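# Unfold the pallet collar and seat it squarely on the pallet

## Task

Open up the folded pallet collar and set it down so that it sits squarely and fully on the pallet.

## Robot and tools

Setup. Four Kinova Gen3 arms (arm1, arm2, arm3, arm4) share the work. Each has seven revolute joints and a Robotiq 2F-85 two-finger gripper. A hand reaches roughly 1.0 m from its joint-1 axis. All positions use one scene frame in metres, with its origin on the floor and +z pointing up. Each arm's foot (base_link) looks along its own +x. The feet are at:
- arm1: (-0.424, -0.872, 0.754), quat_wxyz (0.738, 0, 0, 0.675)
- arm2: (0.229, -0.880, 0.835), quat_wxyz (0.670, 0.001, 0, 0.742)
- arm3: (1.000, -0.048, 0.810), quat_wxyz (0.112, 0.001, 0, -0.994)
- arm4: (-0.901, -0.169, 0.832), quat_wxyz (0.991, -0.003, 0.004, -0.132)

The hand point is the middle of the closed finger pads, which are 38 mm long. It lies about 2 cm short of the fingertips when the gripper is shut or half open, and about 0.5 cm short when it is fully open. The fingers extend along the hand's +z axis and close along its y axis.

move. This tool sends one action. The action has an optional key per robot (arm1 to arm4). Each key holds "joints", a map from joint name to an absolute target, and optionally "min_time_s". Targets are never offsets; a joint you leave out keeps its previous target.
- joint1_rad (-69.115 to 69.115 rad) turns the arm about its foot. Positive is clockwise seen from above; at 0 the arm points along the foot's +x.
- joint2_rad (-2.249 to 2.249) is the shoulder. At 0 the arm is upright, and positive leans it forward.
- joint3_rad (-69.115 to 69.115) spins the upper arm about its own axis.
- joint4_rad (-2.579 to 2.579) is the elbow, straight at 0.
- joint5_rad (-69.115 to 69.115) spins the forearm.
- joint6_rad (-2.099 to 2.099) is the wrist bend, straight at 0.
- joint7_rad (-69.115 to 69.115) rolls the hand. Positive is counter-clockwise seen from behind the hand.
- gripper_m (0 to 0.085 m) is the target gap between the fingertips.
A joint counts as done within ±0.01 rad; the gripper counts as done within ±0.003 m.

min_time_s (0.1 to 8 s) sets the shortest duration for that arm's motion. Joint targets are capped at 1.39 rad/s for joints 1-4 and 1.22 rad/s for joints 5-7. Their rate of change is limited to 1 and 10 rad/s² respectively. One action may last at most 15 s. All the joints an action moves on one arm leave and arrive together, so the hand can sweep a wide path between postures.

"cameras" is a list drawn from arm1_cam_wrist to arm4_cam_wrist, cam_high, cam_low, or "all". Use [] for none. All images are 896x504.

"blocking" defaults to true, which returns once every robot is at rest. With false the call returns within about 0.5 s while motion continues. A later move replaces only the targets it names; everything else keeps running. A move with no action returns the full state plus images.

Reading results. The "move" line names the robots that got a command. A robot marked "as last shown" was not commanded: its status lines read "not commanded", and its other omitted values are unchanged. joint_status can read:
- moving
- done (which can also be reported while jammed against something short of target)
- off_target: resting away from the target, possibly still pushing
- time_out: an uncommanded stop; the joint then holds where it halted
- not_followed, or lines starting "previous command not reached" or "held back during": a built-in clearance check is withholding the arm. It may retry until you retarget, stop, or the path clears. The check can react late, lets fingertips of two grippers meet, and ignores fingers closing into another arm.
- stopped: braked by your stop call
- limit_stop_at_motor_heat

Other state lines:
- Joint velocities (rad/s) reads "within noise" when the arm is still.
- Joint torques: positive points toward larger joint values; each arm has its own offset and noise.
- Flange force is given along the hand's x, y and z axes. It includes the weight of anything held and some error, and can say "no reading".
- wait(0) shows an "earlier move" line.

If a move or wait is refused, or an uncommanded stop interrupts it, the later move, wait and finished_scene calls in that same reply are skipped. A merely invalid call, such as one with an unknown key, does not block them.

Other tools.
- wait(seconds 0-10, cameras) lets time pass without new commands. It returns early as soon as a robot with a running move comes to rest.
- stop(cameras) brakes every running motion; braked joints hold and can keep pressing on whatever they touch.
- zoom_image(camera, region [x0, y0, x1, y1]) enlarges part of that camera's most recent image. Pixels start at the top-left, and the region is at most 504x504.
- read_manual(section "licences") returns licence texts only.
- finished_scene(scene = the current scene number) ends the scene for good. The collar must stay in place without the robots holding it.

Hazards.
- Never squeeze two robots together hard, and never close a gripper on another robot's fingers. Either fails the scene.
- Do not push anything off the work area or onto the floor, drop parts, or let them fall far.
- Avoid striking fixed or heavy objects.
- The arms do not halt on contact and keep pushing. A joint torque above 104.5 N m (joints 1-4) or 51.3 N m (joints 5-7), or a drift over 5 degrees from the planned path, is a torque fault. It freezes that arm and its gripper for 10 s, until a result says it accepts commands again.
- Holding loads, long reaches or pushing against something unreachable heats the motors. At 60 °C a MOTOR HOT line appears. At 75 °C an OVER-TEMPERATURE FAULT makes the arm sag for 30-60 s; after that, resend its targets.
- Grip strength has no setting. It is strongest when the fingers travel a long way before contact and gripper_m is set well below the part's width. Avoid gripping hard on a part that is still resting on something, and avoid heavy twisting or pulling.
- Loose objects may occasionally be nudged by outside disturbances.
- The scene keeps running while you compose a reply, so active moves carry on during that time.

Each tool is called after "Request:" by a JSON object that holds its "fn" and its "kwargs".

## Session

Request:
{"fn": "move", "kwargs": {}}

Scene clock: 0.00 s.
Joint torques (N m): no reading
Motor temperatures (°C): arm1=[36 35 27 36 44 41 47] | arm2=[29 29 34 32 41 37 40] | arm3=[38 37 36 33 40 44 43] | arm4=[32 38 30 26 36 46 35]
Flange force (N): no reading
Joint velocities: within noise
arm1.joint_positions: joint1_rad=-0.451 joint2_rad=-0.488 joint3_rad=-0.090 joint4_rad=+1.489 joint5_rad=-0.024 joint6_rad=+1.942 joint7_rad=+1.015 gripper_m=+0.085
arm1.joint_status: not commanded
arm1.hand: x=-0.4710 y=-0.7525 z=+1.2743 quat_wxyz=(-0.037, +0.668, -0.738, -0.091) (m; scene frame)
arm2.joint_positions: joint1_rad=-0.105 joint2_rad=-0.433 joint3_rad=-0.048 joint4_rad=+1.523 joint5_rad=-0.007 joint6_rad=+1.973 joint7_rad=+1.578 gripper_m=+0.085
arm2.joint_status: not commanded
arm2.hand: x=+0.2167 y=-0.7544 z=+1.3374 quat_wxyz=(-0.030, +0.793, -0.608, -0.028) (m; scene frame)
arm3.joint_positions: joint1_rad=+0.140 joint2_rad=-0.480 joint3_rad=-0.040 joint4_rad=+1.504 joint5_rad=-0.048 joint6_rad=+1.957 joint7_rad=+1.461 gripper_m=+0.085
arm3.joint_status: not commanded
arm3.hand: x=+0.8757 y=-0.0555 z=+1.3239 quat_wxyz=(-0.022, -0.997, -0.017, +0.077) (m; scene frame)
arm4.joint_positions: joint1_rad=-0.493 joint2_rad=-0.458 joint3_rad=-0.036 joint4_rad=+1.502 joint5_rad=-0.057 joint6_rad=+2.052 joint7_rad=+1.434 gripper_m=+0.085
arm4.joint_status: not commanded
arm4.hand: x=-0.7992 y=-0.1467 z=+1.3410 quat_wxyz=(-0.014, +0.076, -0.997, -0.019) (m; scene frame)
pictures: arm1_cam_wrist, arm2_cam_wrist, arm3_cam_wrist, arm4_cam_wrist, cam_high, cam_low

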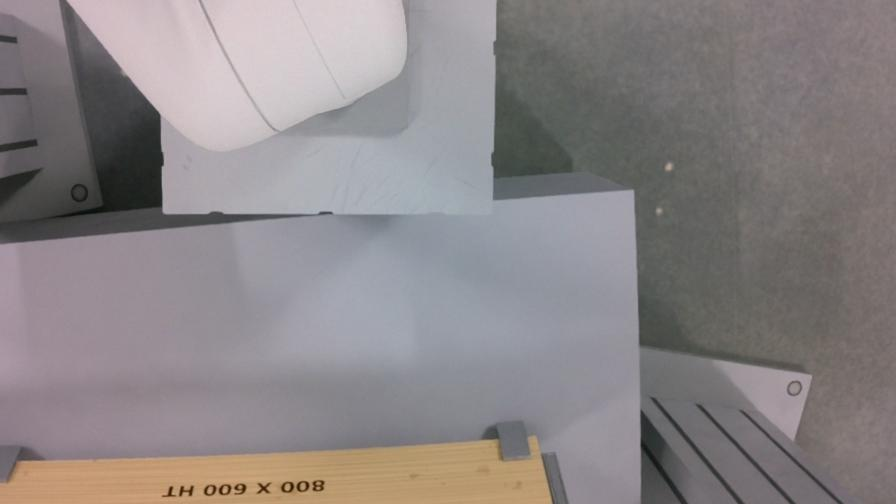

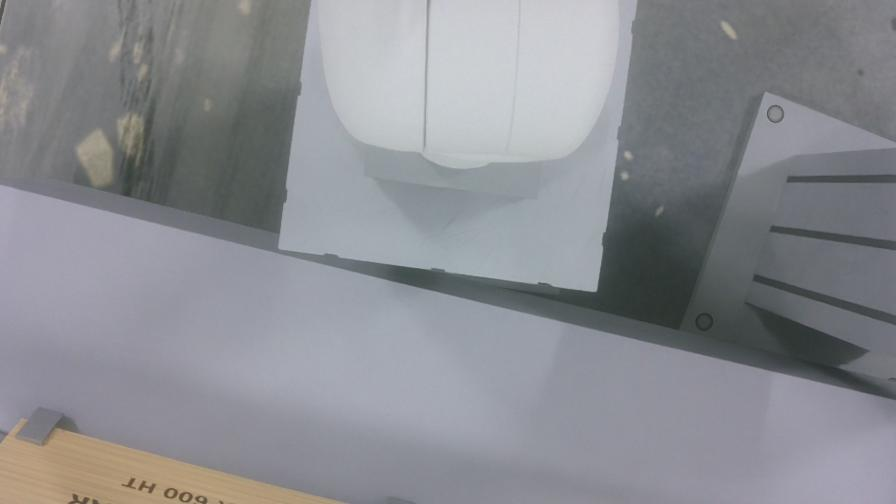

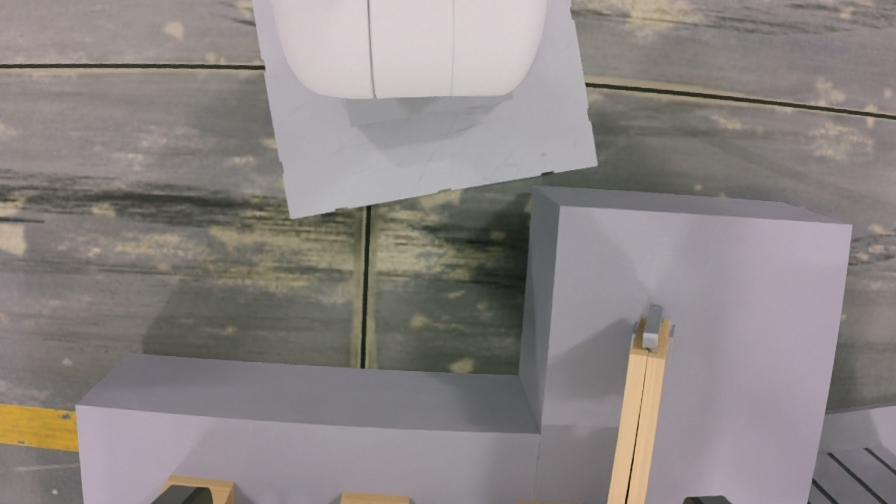

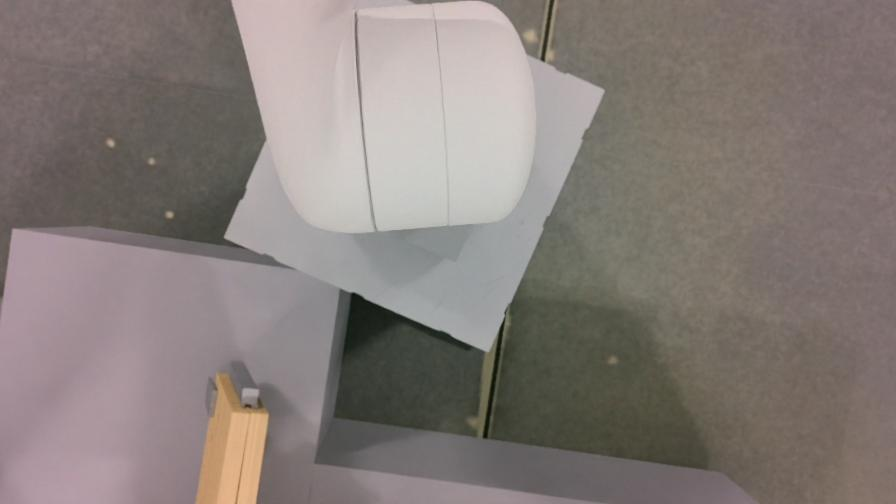

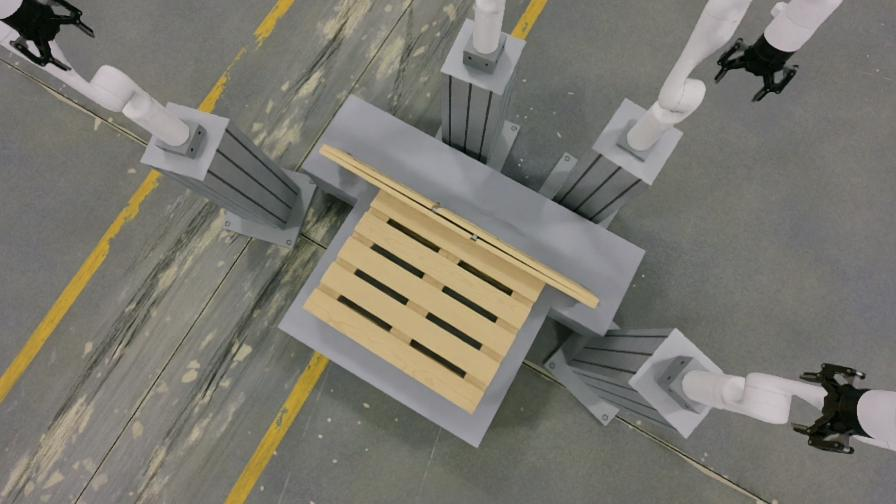

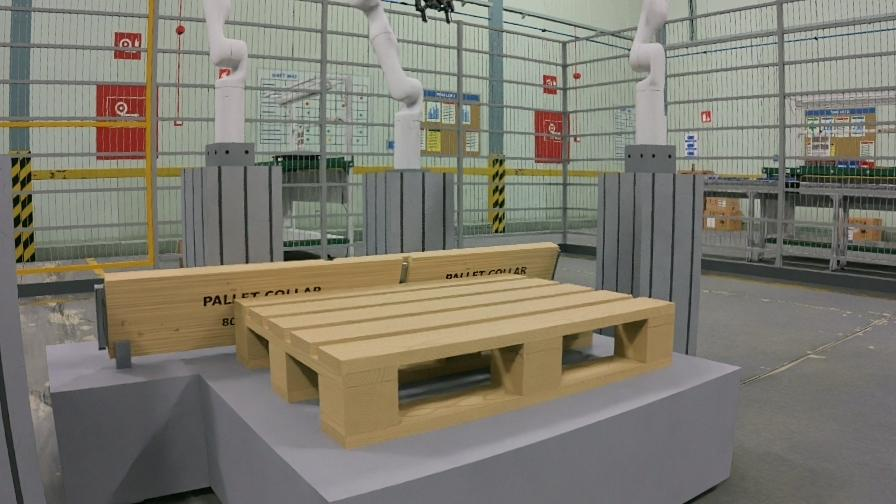

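Request:
{"fn": "zoom_image", "kwargs": {"camera": "cam_low", "region": [40, 200, 440, 420]}}

Request:
{"fn": "zoom_image", "kwargs": {"camera": "cam_low", "region": [380, 220, 700, 400]}}

Request:
{"fn": "zoom_image", "kwargs": {"camera": "cam_high", "region": [280, 90, 640, 330]}}

Request:
{"fn": "zoom_image", "kwargs": {"camera": "arm4_cam_wrist", "region": [150, 340, 350, 504]}}

Request:
{"fn": "zoom_image", "kwargs": {"camera": "arm3_cam_wrist", "region": [560, 280, 760, 504]}}

Request:
{"fn": "zoom_image", "kwargs": {"camera": "arm1_cam_wrist", "region": [0, 400, 600, 504]}}

Scaled by 1.260 from the camera's image (finer frame: 1280x720).

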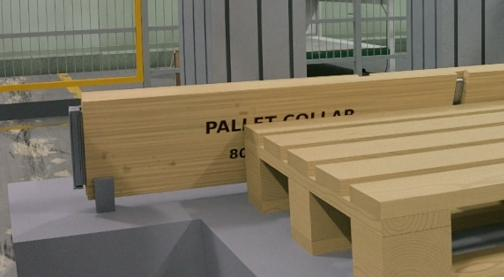

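Scaled by 1.575 from the camera's image (finer frame: 1280x720).

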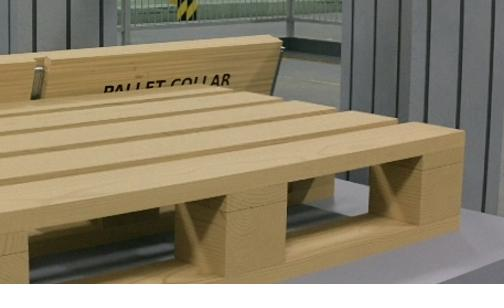

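Scaled by 1.400 from the camera's image (finer frame: 1280x720).

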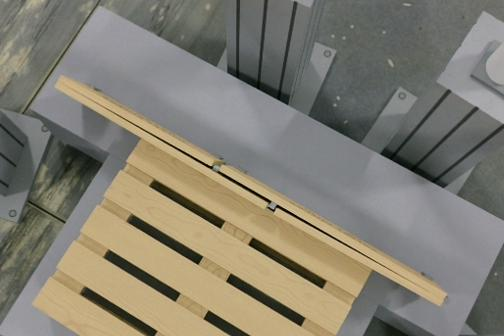

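Scaled by 2.520 from the camera's image (finer frame: 1280x720).

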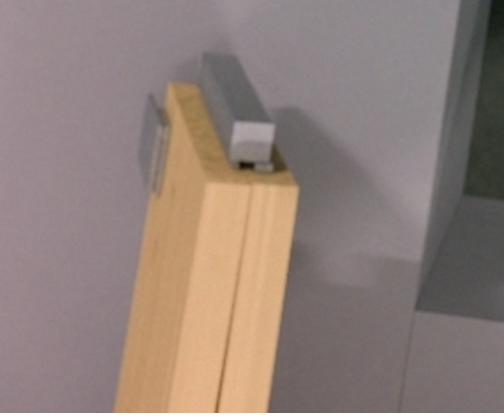

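Scaled by 2.250 from the camera's image (finer frame: 1280x720).

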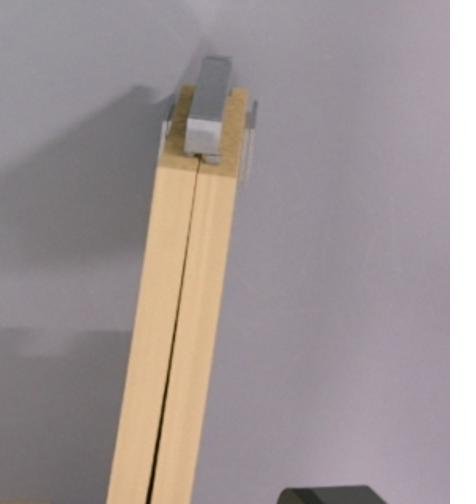

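Region (0, 400, 600, 504) is 600x104 pixels. A region can be at most 504 by 504 pixels.

Request:
{"fn": "move", "kwargs": {"arm2": {"joints": {"joint1_rad": -0.255, "joint2_rad": 0.935, "joint3_rad": 0, "joint4_rad": 1.164, "joint5_rad": 0, "joint6_rad": 1.043, "joint7_rad": 1.571}, "min_time_s": 2.5}, "arm3": {"joints": {"joint1_rad": -0.569, "joint2_rad": 0.708, "joint3_rad": 0, "joint4_rad": 1.799, "joint5_rad": 0, "joint6_rad": 0.635, "joint7_rad": 1.571}, "min_time_s": 2.5}, "arm4": {"joints": {"joint1_rad": 0.205, "joint2_rad": 0.6486, "joint3_rad": 0, "joint4_rad": 2.1036, "joint5_rad": 0, "joint6_rad": 0.3894, "joint7_rad": 1.571}, "min_time_s": 2.5}, "cameras": ["arm2_cam_wrist", "arm3_cam_wrist", "arm4_cam_wrist"]}}

Scene clock: 421.03 s.
Joint torques (N m): arm1=[-0.54 -0.85 -1.3 -8.23 0.33 -0.58 0.36] | arm2=[0.53 -22.13 0.14 -8.52 0.22 -0.21 -0.36] | arm3=[-0.72 -18.26 0.21 -6 0.49 0.13 -0.05] | arm4=[0.4 -15.43 -0.68 -3.21 -0.19 0.39 -0.03]
Motor temperatures (°C): arm1=[33 32 27 32 42 38 46] | arm2=[28 29 30 30 38 36 40] | arm3=[32 32 31 32 39 43 41] | arm4=[28 33 27 25 35 44 35]
Flange force (N): arm1=[-5.4 -0.5 -1.6] | arm2=[7.3 0.7 -2.5] | arm3=[3.1 -1.4 -0.4] | arm4=[0.7 1.0 -0.1]
move: arm2 done; arm3 done; arm4 done
Joint velocities: within noise
arm1: as last shown
arm2.joint_positions: joint1_rad=-0.255 joint2_rad=+0.935 joint3_rad=+0.000 joint4_rad=+1.164 joint5_rad=+0.000 joint6_rad=+1.043 joint7_rad=+1.571 gripper_m=+0.085
arm2.joint_status: all done
arm2.hand: x=+0.0391 y=-0.3003 z=+0.9016 quat_wxyz=(+0.000, +0.822, -0.570, -0.001)
arm3.joint_positions: joint1_rad=-0.569 joint2_rad=+0.708 joint3_rad=+0.000 joint4_rad=+1.799 joint5_rad=+0.000 joint6_rad=+0.635 joint7_rad=+1.571 gripper_m=+0.085
arm3.joint_status: all done
arm3.hand: x=+0.6601 y=-0.3585 z=+0.8493 quat_wxyz=(-0.001, -0.922, -0.387, -0.001)
arm4.joint_positions: joint1_rad=+0.205 joint2_rad=+0.649 joint3_rad=+0.000 joint4_rad=+2.104 joint5_rad=+0.000 joint6_rad=+0.389 joint7_rad=+1.571 gripper_m=+0.085
arm4.joint_status: all done
arm4.hand: x=-0.5796 y=-0.3606 z=+0.8483 quat_wxyz=(+0.004, -0.233, -0.972, +0.003)

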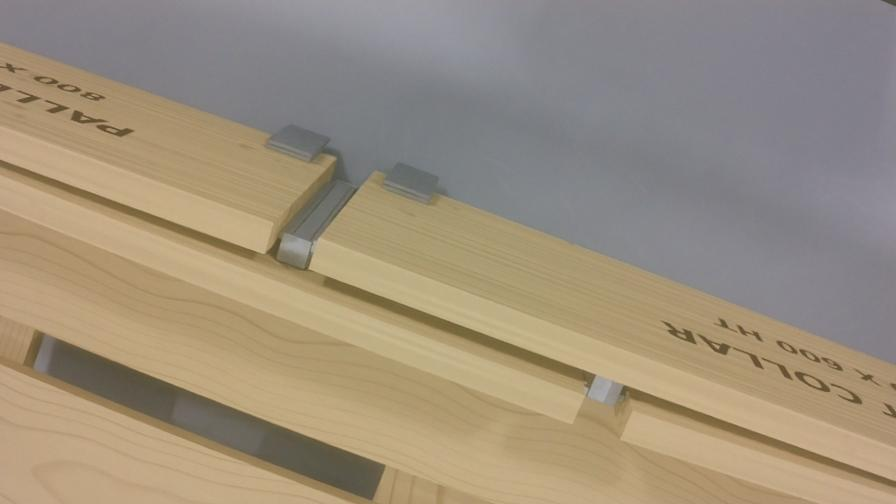

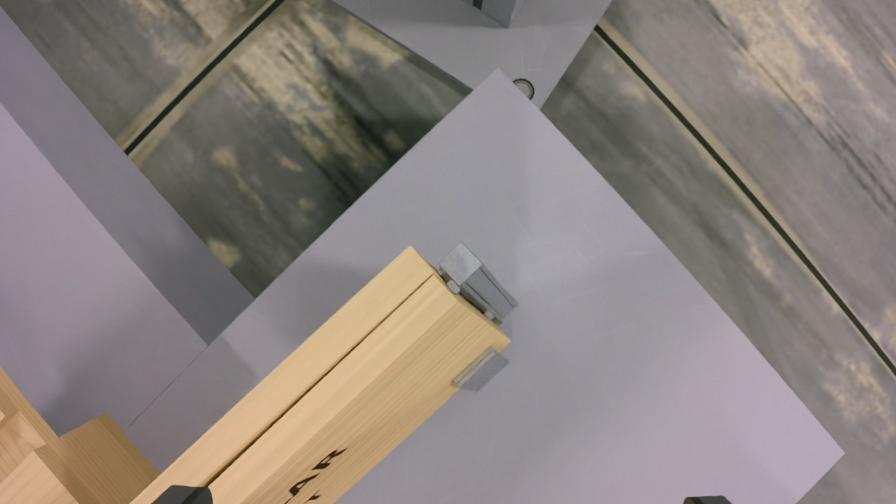

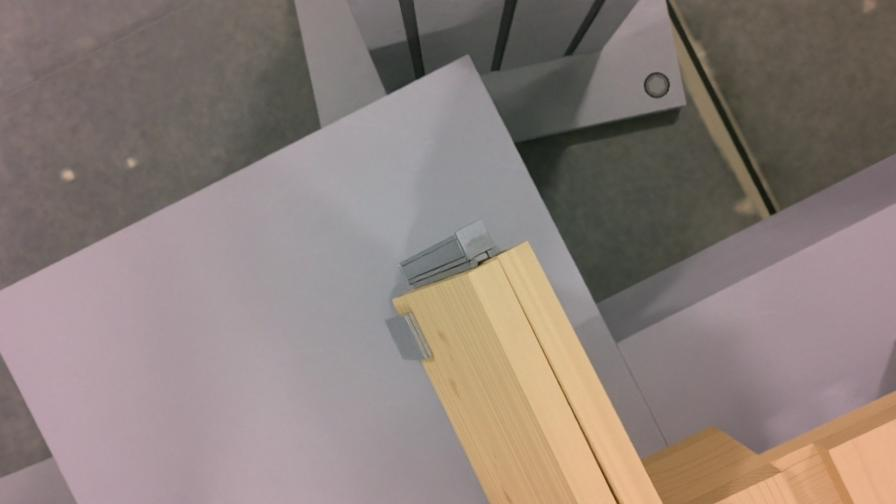

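Request:
{"fn": "zoom_image", "kwargs": {"camera": "arm2_cam_wrist", "region": [220, 90, 520, 340]}}

Request:
{"fn": "zoom_image", "kwargs": {"camera": "arm2_cam_wrist", "region": [480, 300, 740, 500]}}

Request:
{"fn": "zoom_image", "kwargs": {"camera": "arm3_cam_wrist", "region": [360, 210, 580, 410]}}

Request:
{"fn": "zoom_image", "kwargs": {"camera": "arm4_cam_wrist", "region": [360, 190, 580, 390]}}

Scaled by 1.680 from the camera's image (finer frame: 1280x720).

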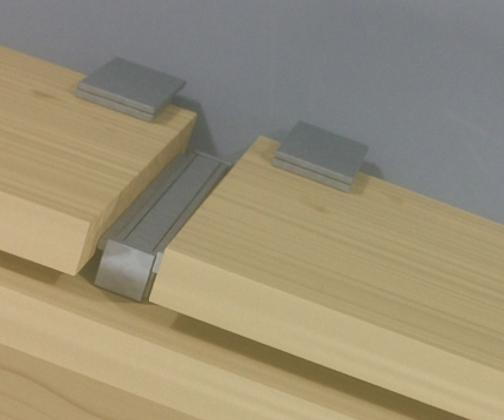

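Scaled by 1.938 from the camera's image (finer frame: 1280x720).

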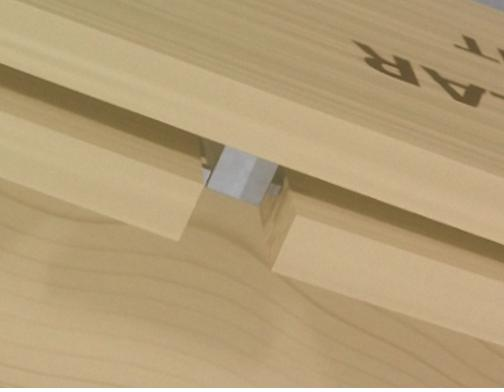

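Scaled by 2.291 from the camera's image (finer frame: 1280x720).

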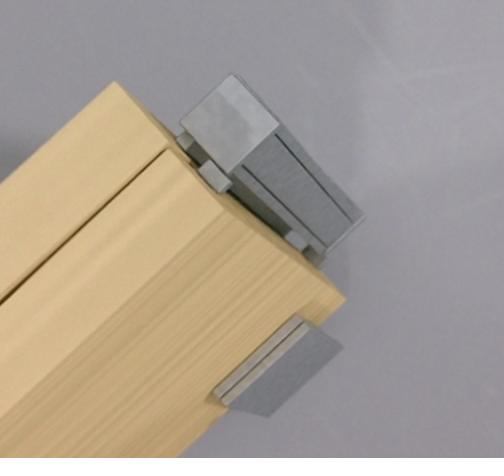

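Scaled by 2.291 from the camera's image (finer frame: 1280x720).

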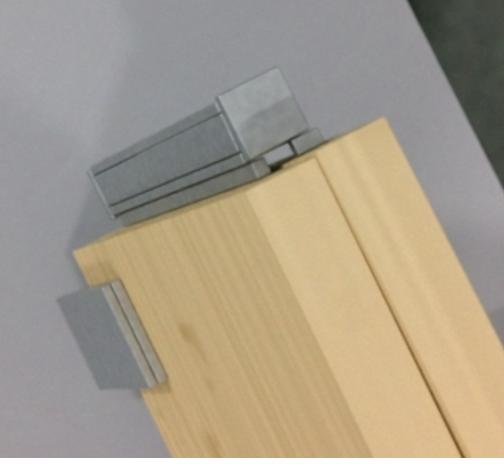

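Request:
{"fn": "move", "kwargs": {"arm3": {"joints": {"joint1_rad": 0.229, "joint2_rad": 0.945, "joint4_rad": 0.6595, "joint6_rad": 1.537, "joint7_rad": 1.571}, "min_time_s": 2.5}, "arm4": {"joints": {"joint1_rad": -0.570, "joint2_rad": 0.7207, "joint4_rad": 1.1797, "joint6_rad": 1.2412, "joint7_rad": 1.266}, "min_time_s": 2.5}, "cameras": ["arm3_cam_wrist", "arm4_cam_wrist"]}}

Scene clock: 665.83 s.
Joint torques (N m): arm1=[-0.55 -0.8 -1.21 -8.29 0.31 -0.58 0.35] | arm2=[0.6 -22.09 0.09 -8.44 0.22 -0.2 -0.37] | arm3=[-0.68 -24.97 0.29 -9.59 0.51 0.13 -0.01] | arm4=[0.31 -21.85 -0.71 -8.37 -0.16 0.37 -0.04]
Motor temperatures (°C): arm1=[33 31 27 32 42 37 45] | arm2=[28 32 30 30 38 36 40] | arm3=[31 33 30 31 39 42 40] | arm4=[28 34 27 25 35 44 35]
Flange force (N): arm1=[-5.2 -0.4 -1.4] | arm2=[7.1 0.8 -2.6] | arm3=[7.5 -0.7 1.6] | arm4=[0.8 0.2 0.2]
move: arm3 done; arm4 done
Joint velocities: within noise
arm1, arm2: as last shown
arm3.joint_positions: joint1_rad=+0.229 joint2_rad=+0.945 joint3_rad=+0.000 joint4_rad=+0.660 joint5_rad=+0.000 joint6_rad=+1.537 joint7_rad=+1.571 gripper_m=+0.085
arm3.joint_status: all done
arm3.hand: x=+0.3447 y=-0.0205 z=+1.0178 quat_wxyz=(+0.000, -1.000, +0.002, -0.001)
arm4.joint_positions: joint1_rad=-0.570 joint2_rad=+0.721 joint3_rad=+0.000 joint4_rad=+1.180 joint5_rad=+0.000 joint6_rad=+1.241 joint7_rad=+1.266 gripper_m=+0.085
arm4.joint_status: all done
arm4.hand: x=-0.3435 y=-0.0197 z=+1.0146 quat_wxyz=(+0.005, +0.000, -1.000, +0.002)

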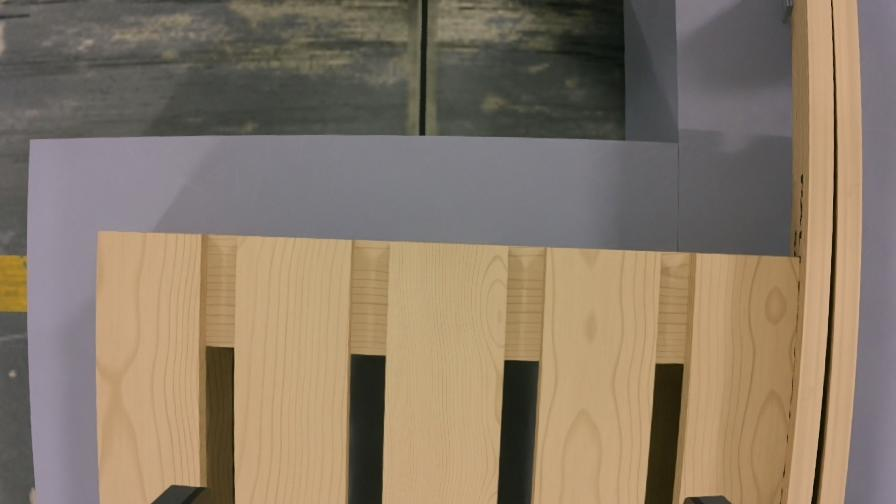

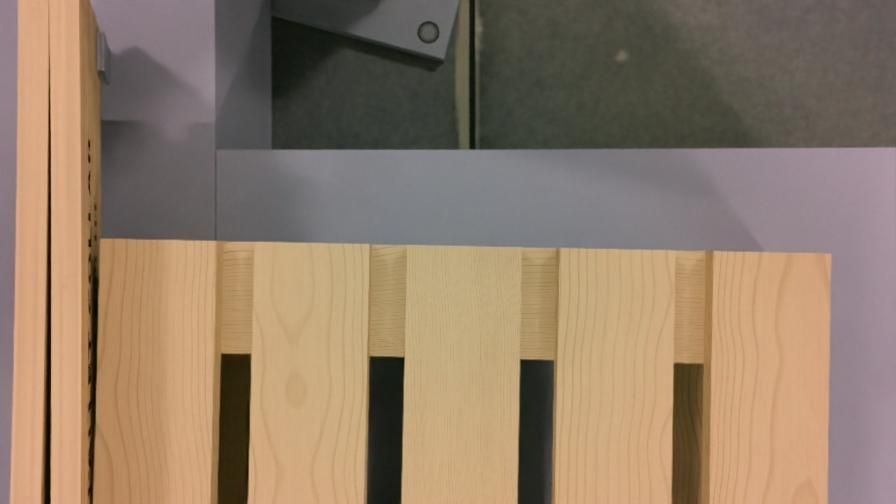

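Request:
{"fn": "move", "kwargs": {"arm3": {"joints": {"joint1_rad": -0.3475, "joint2_rad": 1.4513, "joint3_rad": 0, "joint4_rad": 1.9611, "joint5_rad": 0.559, "joint6_rad": -0.512, "joint7_rad": 0.477}, "min_time_s": 3}, "arm4": {"joints": {"joint1_rad": -0.2463, "joint2_rad": 1.5756, "joint3_rad": 0, "joint4_rad": 2.0861, "joint5_rad": -0.5739, "joint6_rad": -0.6053, "joint7_rad": 2.079}, "min_time_s": 3}, "cameras": ["arm3_cam_wrist", "arm4_cam_wrist", "cam_low"]}}

Scene clock: 1200.30 s.
Joint torques (N m): arm1=[-0.53 -0.88 -1.26 -8.21 0.32 -0.58 0.38] | arm2=[0.58 -22.05 0.11 -8.45 0.14 -0.2 -0.34] | arm3=[-0.75 -17.98 -0.35 1.18 0.7 -0.66 -0.03] | arm4=[0.36 -15.4 0.35 4.73 -0.64 -0.1 0.02]
Motor temperatures (°C): arm1=[32 30 27 31 41 36 45] | arm2=[28 33 30 29 37 36 40] | arm3=[30 35 29 32 38 42 39] | arm4=[27 36 26 26 35 43 34]
Flange force (N): arm1=[-5.5 -0.3 -1.7] | arm2=[7.2 0.8 -2.7] | arm3=[1.9 -1.0 -3.1] | arm4=[-0.8 -1.2 -0.5]
move: arm3 done; arm4 done
Joint velocities: within noise
arm1, arm2: as last shown
arm3.joint_positions: joint1_rad=-0.347 joint2_rad=+1.451 joint3_rad=+0.000 joint4_rad=+1.961 joint5_rad=+0.559 joint6_rad=-0.512 joint7_rad=+0.477 gripper_m=+0.085
arm3.joint_status: all done
arm3.hand: x=+0.7068 y=-0.3043 z=+0.5453 quat_wxyz=(-0.157, -0.988, -0.001, -0.001)
arm4.joint_positions: joint1_rad=-0.246 joint2_rad=+1.576 joint3_rad=+0.000 joint4_rad=+2.086 joint5_rad=-0.574 joint6_rad=-0.605 joint7_rad=+2.079 gripper_m=+0.085
arm4.joint_status: all done
arm4.hand: x=-0.6402 y=-0.2964 z=+0.5446 quat_wxyz=(+0.004, +0.000, -0.987, +0.158)

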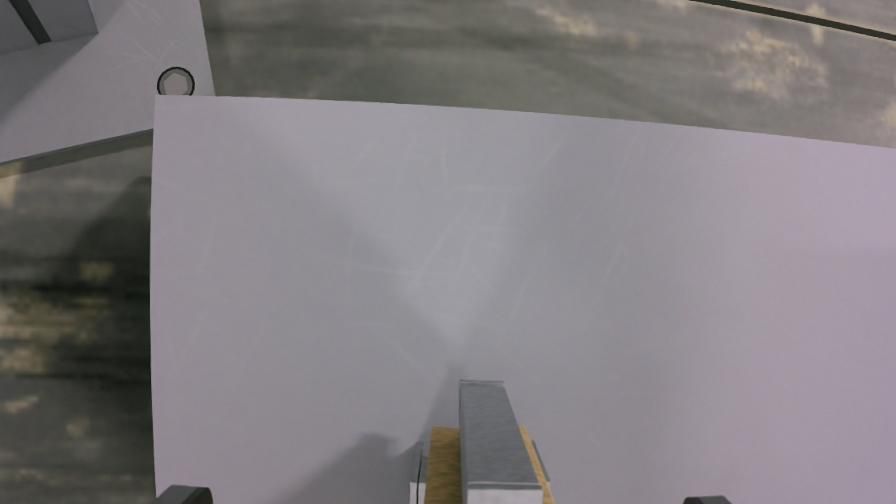

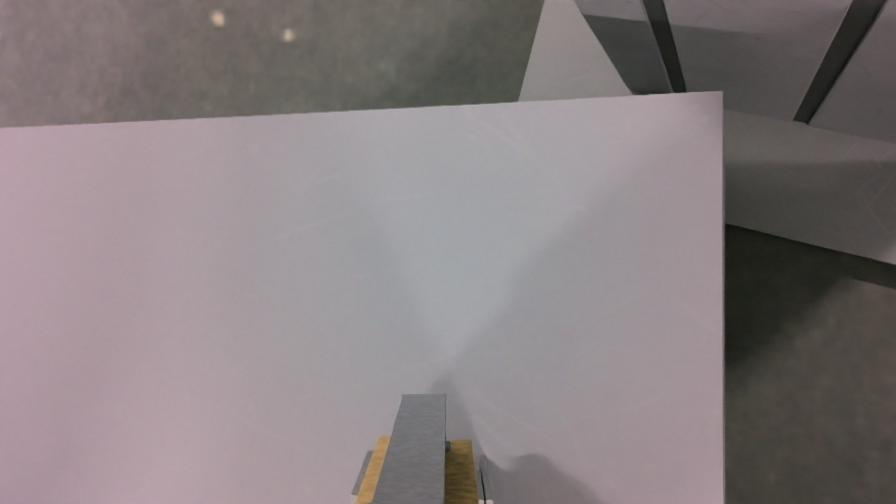

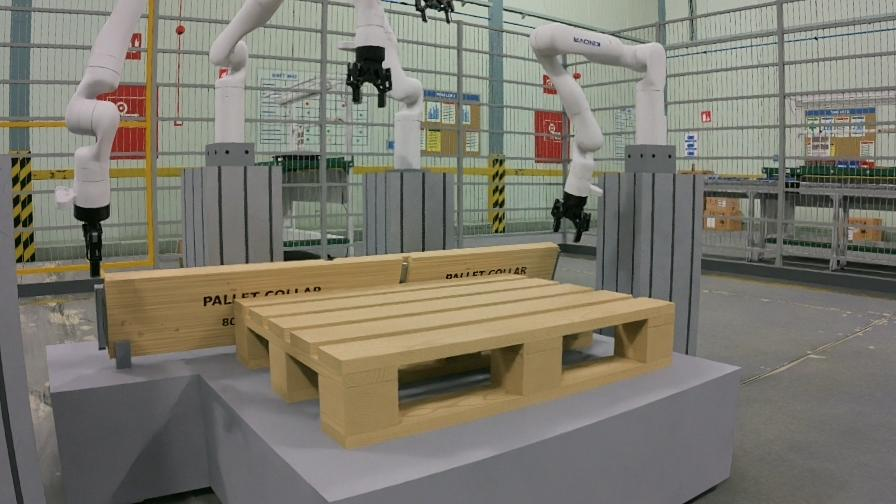

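Request:
{"fn": "zoom_image", "kwargs": {"camera": "arm3_cam_wrist", "region": [380, 344, 600, 504]}}

Request:
{"fn": "zoom_image", "kwargs": {"camera": "arm4_cam_wrist", "region": [310, 354, 530, 504]}}

Scaled by 2.291 from the camera's image (finer frame: 1280x720).

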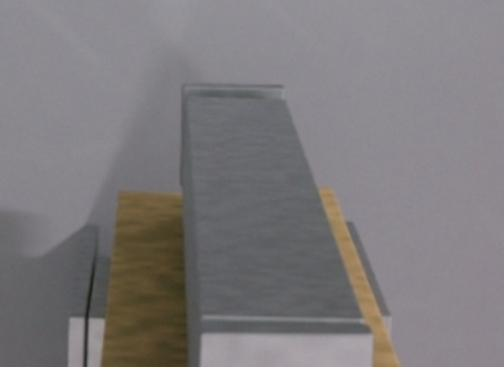

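Scaled by 2.291 from the camera's image (finer frame: 1280x720).

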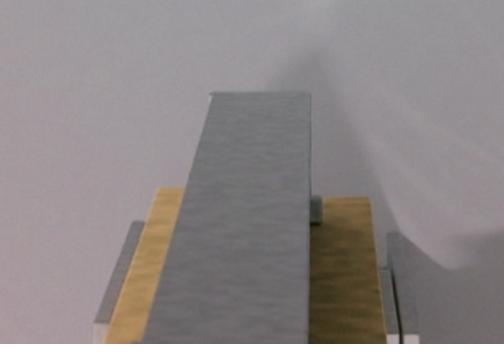

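Request:
{"fn": "move", "kwargs": {"arm3": {"joints": {"joint1_rad": -0.4416, "joint2_rad": 1.6484, "joint3_rad": 0, "joint4_rad": 1.6812, "joint5_rad": 0.5872, "joint6_rad": -0.4544, "joint7_rad": 0.3414}, "min_time_s": 3}, "arm4": {"joints": {"joint1_rad": -0.1054, "joint2_rad": 1.7609, "joint3_rad": 0, "joint4_rad": 1.8342, "joint5_rad": -0.576, "joint6_rad": -0.5938, "joint7_rad": 2.24}, "min_time_s": 3}, "cameras": ["arm3_cam_wrist", "arm4_cam_wrist", "cam_low"]}}

Request:
{"fn": "zoom_image", "kwargs": {"camera": "cam_low", "region": [60, 180, 180, 380]}}

Request:
{"fn": "zoom_image", "kwargs": {"camera": "cam_low", "region": [490, 170, 610, 300]}}

Scene clock: 1307.07 s.
Joint torques (N m): arm1=[-0.57 -0.89 -1.22 -8.25 0.29 -0.59 0.34] | arm2=[0.6 -22.04 0.13 -8.45 0.16 -0.23 -0.36] | arm3=[-0.69 -18.83 -0.31 0.43 0.63 -0.75 -0.04] | arm4=[0.33 -15.75 0.34 4.01 -0.6 -0.23 -0.02]
Motor temperatures (°C): arm1=[32 30 27 31 41 36 44] | arm2=[28 33 29 29 36 36 40] | arm3=[30 34 29 32 38 41 38] | arm4=[27 35 26 26 35 43 34]
Flange force (N): arm1=[-5.4 -0.3 -1.6] | arm2=[7.1 0.8 -2.7] | arm3=[1.7 -0.8 -3.5] | arm4=[-0.2 -1.2 -0.4]
move: arm3 done; arm4 done
Joint velocities: within noise
arm1, arm2: as last shown
arm3.joint_positions: joint1_rad=-0.442 joint2_rad=+1.648 joint3_rad=+0.000 joint4_rad=+1.681 joint5_rad=+0.587 joint6_rad=-0.454 joint7_rad=+0.341 gripper_m=+0.085
arm3.joint_status: all done
arm3.hand: x=+0.7020 y=-0.3482 z=+0.4566 quat_wxyz=(-0.157, -0.988, +0.000, -0.001)
arm4.joint_positions: joint1_rad=-0.105 joint2_rad=+1.761 joint3_rad=+0.000 joint4_rad=+1.834 joint5_rad=-0.576 joint6_rad=-0.594 joint7_rad=+2.240 gripper_m=+0.085
arm4.joint_status: all done
arm4.hand: x=-0.6342 y=-0.3356 z=+0.4575 quat_wxyz=(+0.000, +0.003, -0.987, +0.159)

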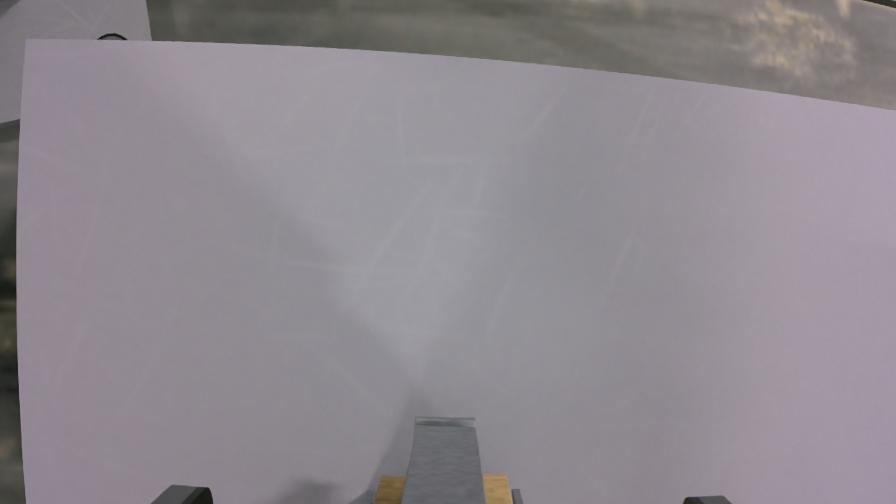

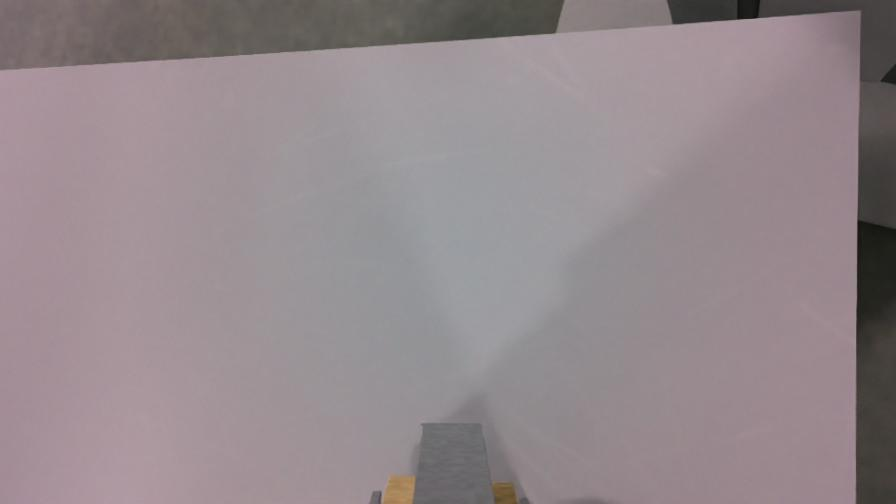

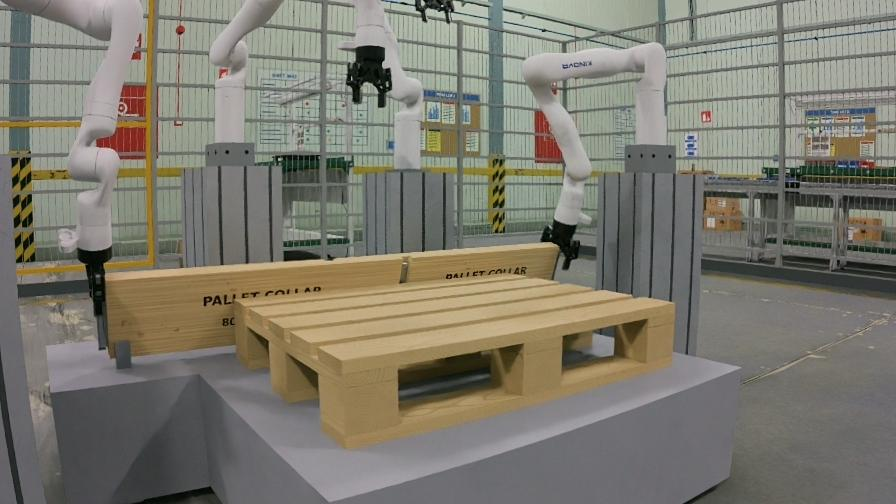

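Scaled by 2.520 from the camera's image (finer frame: 1280x720).

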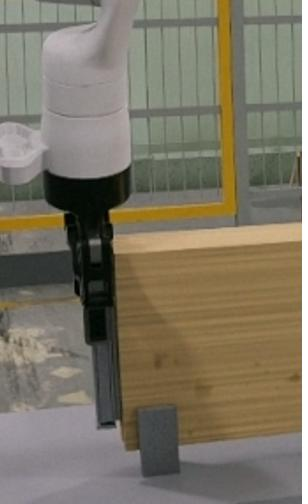

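Scaled by 3.877 from the camera's image (finer frame: 1280x720).

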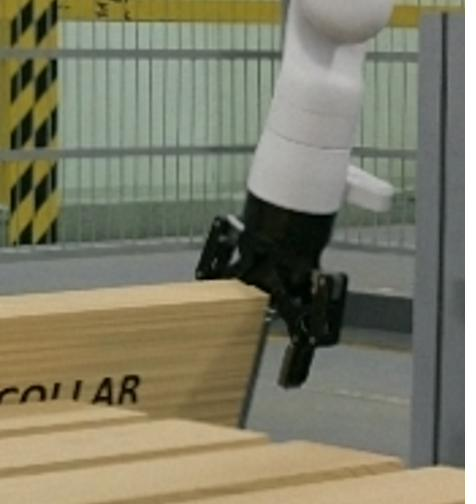

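Request:
{"fn": "move", "kwargs": {"arm3": {"joints": {"gripper_m": 0.025}}, "arm4": {"joints": {"gripper_m": 0.025}}}}

Request:
{"fn": "move", "kwargs": {"arm3": {"joints": {"gripper_m": 0.006}}, "arm4": {"joints": {"gripper_m": 0.006}}, "cameras": ["arm3_cam_wrist", "arm4_cam_wrist"]}}

Scene clock: 1319.80 s.
Joint torques (N m): arm1=[-0.61 -0.85 -1.27 -8.35 0.3 -0.6 0.38] | arm2=[0.63 -22.08 0.25 -8.44 0.23 -0.24 -0.34] | arm3=[-0.68 -18.86 -0.35 0.39 0.64 -0.76 -0.02] | arm4=[0.28 -15.72 0.35 4.07 -0.57 -0.24 0]
Motor temperatures (°C): arm1=[32 30 27 31 41 36 44] | arm2=[28 33 29 29 36 36 40] | arm3=[30 34 29 32 38 41 38] | arm4=[27 35 26 25 35 43 34]
Flange force (N): arm1=[-5.2 -0.4 -1.2] | arm2=[7.0 0.9 -2.7] | arm3=[1.9 -0.9 -3.6] | arm4=[-0.4 -1.2 -0.2]
move: arm3 done; arm4 done
Joint velocities: within noise
arm1, arm2: as last shown
arm3.joint_positions: joint1_rad=-0.442 joint2_rad=+1.648 joint3_rad=+0.000 joint4_rad=+1.681 joint5_rad=+0.587 joint6_rad=-0.454 joint7_rad=+0.341 gripper_m=+0.025
arm3.joint_status: all done
arm3.hand: x=+0.7020 y=-0.3482 z=+0.4566 quat_wxyz=(-0.157, -0.988, +0.000, -0.001)
arm4.joint_positions: joint1_rad=-0.105 joint2_rad=+1.761 joint3_rad=+0.000 joint4_rad=+1.834 joint5_rad=-0.576 joint6_rad=-0.594 joint7_rad=+2.240 gripper_m=+0.025
arm4.joint_status: all done
arm4.hand: x=-0.6342 y=-0.3357 z=+0.4575 quat_wxyz=(+0.000, +0.003, -0.987, +0.159)
pictures: none

Scene clock: 1320.43 s.
Joint torques (N m): arm1=[-0.51 -0.82 -1.23 -8.22 0.32 -0.58 0.38] | arm2=[0.6 -22.06 0.11 -8.46 0.2 -0.21 -0.37] | arm3=[-1.95 -18.08 -1.39 -1.39 0.84 -1.19 0.22] | arm4=[1.35 -14.02 3.08 3.22 -1.05 -0.96 0.3]
Motor temperatures (°C): arm1=[32 30 27 31 41 36 44] | arm2=[28 33 29 29 36 36 40] | arm3=[30 34 29 32 38 41 38] | arm4=[27 35 26 25 35 43 34]
Flange force (N): arm1=[-5.3 -0.3 -1.6] | arm2=[7.2 0.8 -2.7] | arm3=[2.6 -2.8 -10.9] | arm4=[-1.0 1.1 -7.5]
move: arm3 off_target; arm4 off_target
Joint velocities: within noise
arm1, arm2: as last shown
arm3.joint_positions: joint1_rad=-0.442 joint2_rad=+1.648 joint3_rad=+0.000 joint4_rad=+1.681 joint5_rad=+0.587 joint6_rad=-0.454 joint7_rad=+0.341 gripper_m=+0.016
arm3.joint_status: gripper_m off_target (ended at +0.016, target +0.006)
arm3.hand: x=+0.7020 y=-0.3482 z=+0.4566 quat_wxyz=(-0.157, -0.988, +0.000, -0.001)
arm4.joint_positions: joint1_rad=-0.105 joint2_rad=+1.761 joint3_rad=+0.000 joint4_rad=+1.834 joint5_rad=-0.576 joint6_rad=-0.594 joint7_rad=+2.240 gripper_m=+0.016
arm4.joint_status: gripper_m off_target (ended at +0.016, target +0.006)
arm4.hand: x=-0.6342 y=-0.3357 z=+0.4575 quat_wxyz=(+0.000, +0.003, -0.987, +0.159)

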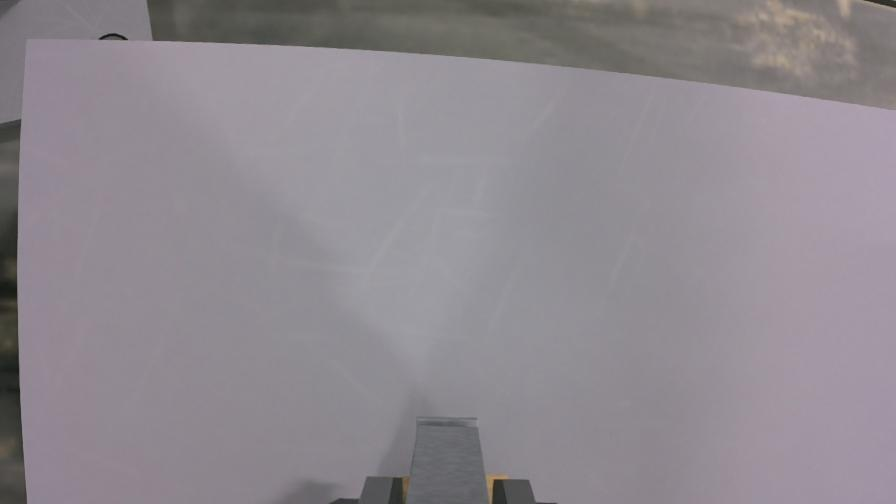

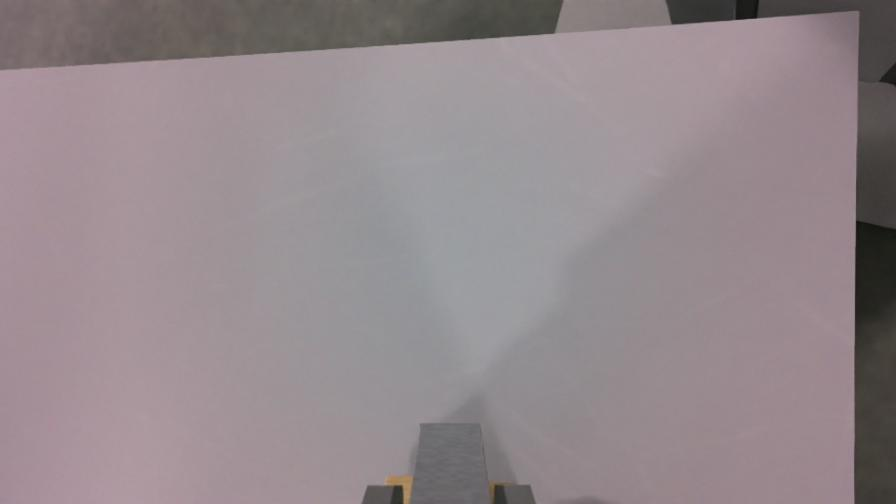

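Request:
{"fn": "move", "kwargs": {"arm3": {"joints": {"joint1_rad": -0.4444, "joint2_rad": 1.4142, "joint3_rad": 0, "joint4_rad": 1.905, "joint5_rad": 0.5971, "joint6_rad": -0.4458, "joint7_rad": 0.3275}, "min_time_s": 3}, "arm4": {"joints": {"joint1_rad": -0.1054, "joint2_rad": 1.5362, "joint3_rad": 0, "joint4_rad": 2.0849, "joint5_rad": -0.5643, "joint6_rad": -0.6071, "joint7_rad": 2.2176}, "min_time_s": 3}, "cameras": ["arm3_cam_wrist", "arm4_cam_wrist", "cam_low", "cam_high"]}}

Scene clock: 1593.13 s.
Joint torques (N m): arm1=[-0.58 -0.84 -1.25 -8.24 0.31 -0.58 0.4] | arm2=[0.66 -22.06 0.24 -8.46 0.2 -0.2 -0.31] | arm3=[-9.32 -21.49 -10.98 11.25 4.87 -0.99 1.32] | arm4=[4.44 -9.95 4.37 22.21 -4.53 4.68 -0.58]
Motor temperatures (°C): arm1=[32 30 26 31 40 35 44] | arm2=[28 33 29 29 36 36 40] | arm3=[30 36 29 31 37 41 38] | arm4=[27 36 26 25 35 42 34]
Flange force (N): arm1=[-5.3 -0.2 -1.6] | arm2=[7.2 1.0 -2.7] | arm3=[-23.8 -10.7 25.2] | arm4=[-26.8 5.3 26.5]
move: arm3 done; arm4 done
Joint velocities: within noise
arm1, arm2: as last shown
arm3.joint_positions: joint1_rad=-0.444 joint2_rad=+1.414 joint3_rad=+0.000 joint4_rad=+1.905 joint5_rad=+0.597 joint6_rad=-0.446 joint7_rad=+0.328 gripper_m=+0.016
arm3.joint_status: all done
arm3.hand: x=+0.7028 y=-0.3484 z=+0.5543 quat_wxyz=(-0.157, -0.988, +0.000, -0.001)
arm4.joint_positions: joint1_rad=-0.105 joint2_rad=+1.536 joint3_rad=+0.000 joint4_rad=+2.085 joint5_rad=-0.564 joint6_rad=-0.607 joint7_rad=+2.218 gripper_m=+0.016
arm4.joint_status: all done
arm4.hand: x=-0.6363 y=-0.3349 z=+0.5552 quat_wxyz=(+0.005, +0.000, -0.987, +0.159)
pictures: arm3_cam_wrist, arm4_cam_wrist, cam_high, cam_low

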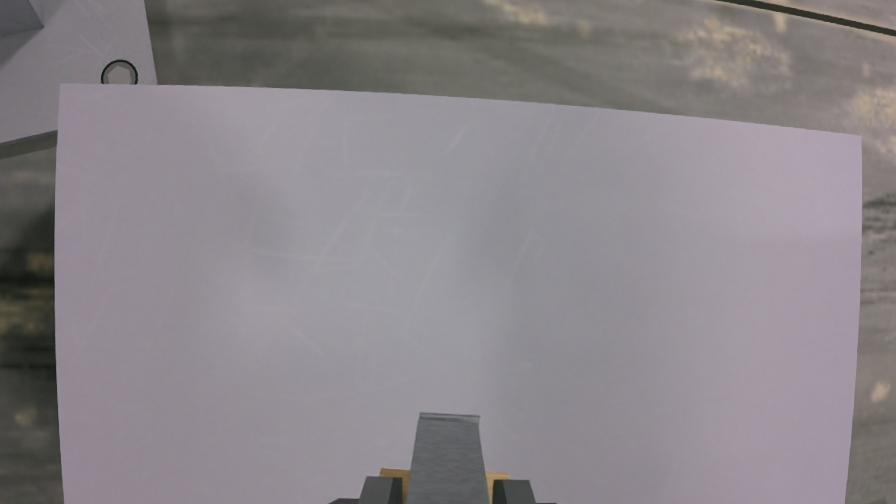

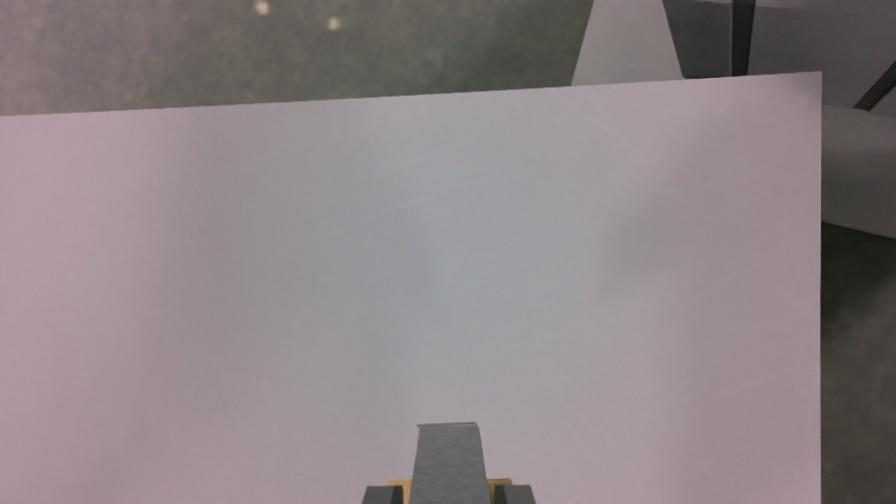

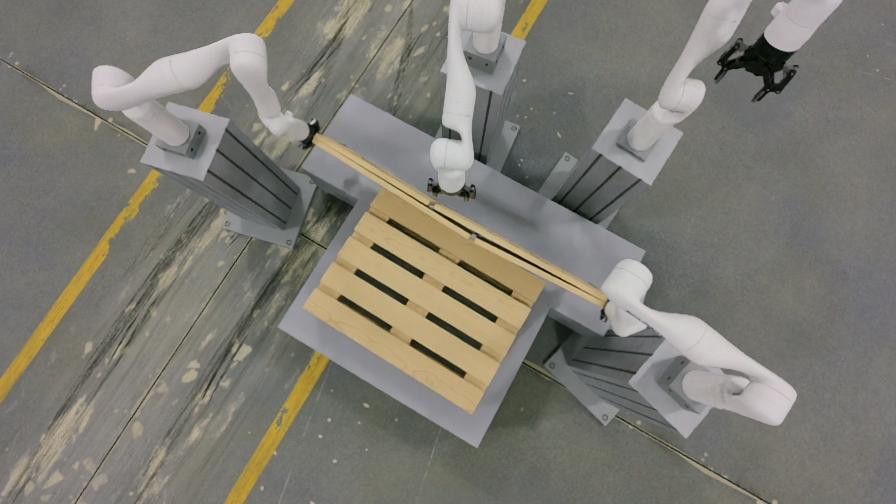

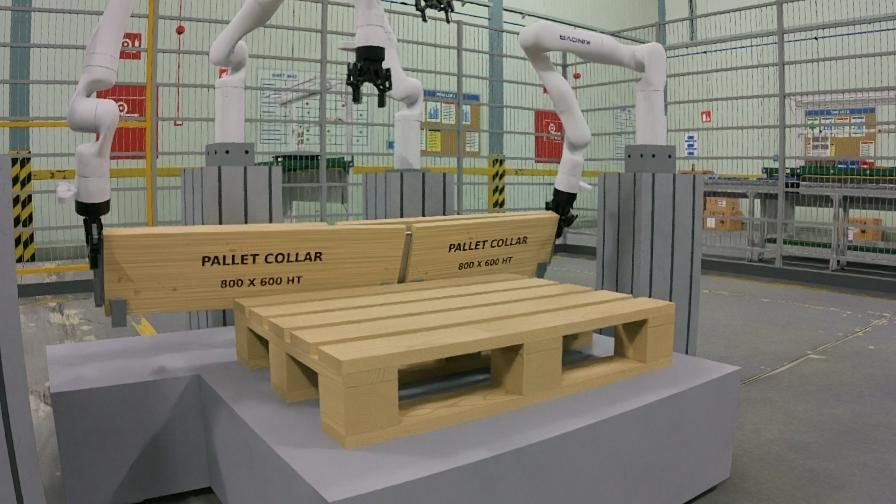

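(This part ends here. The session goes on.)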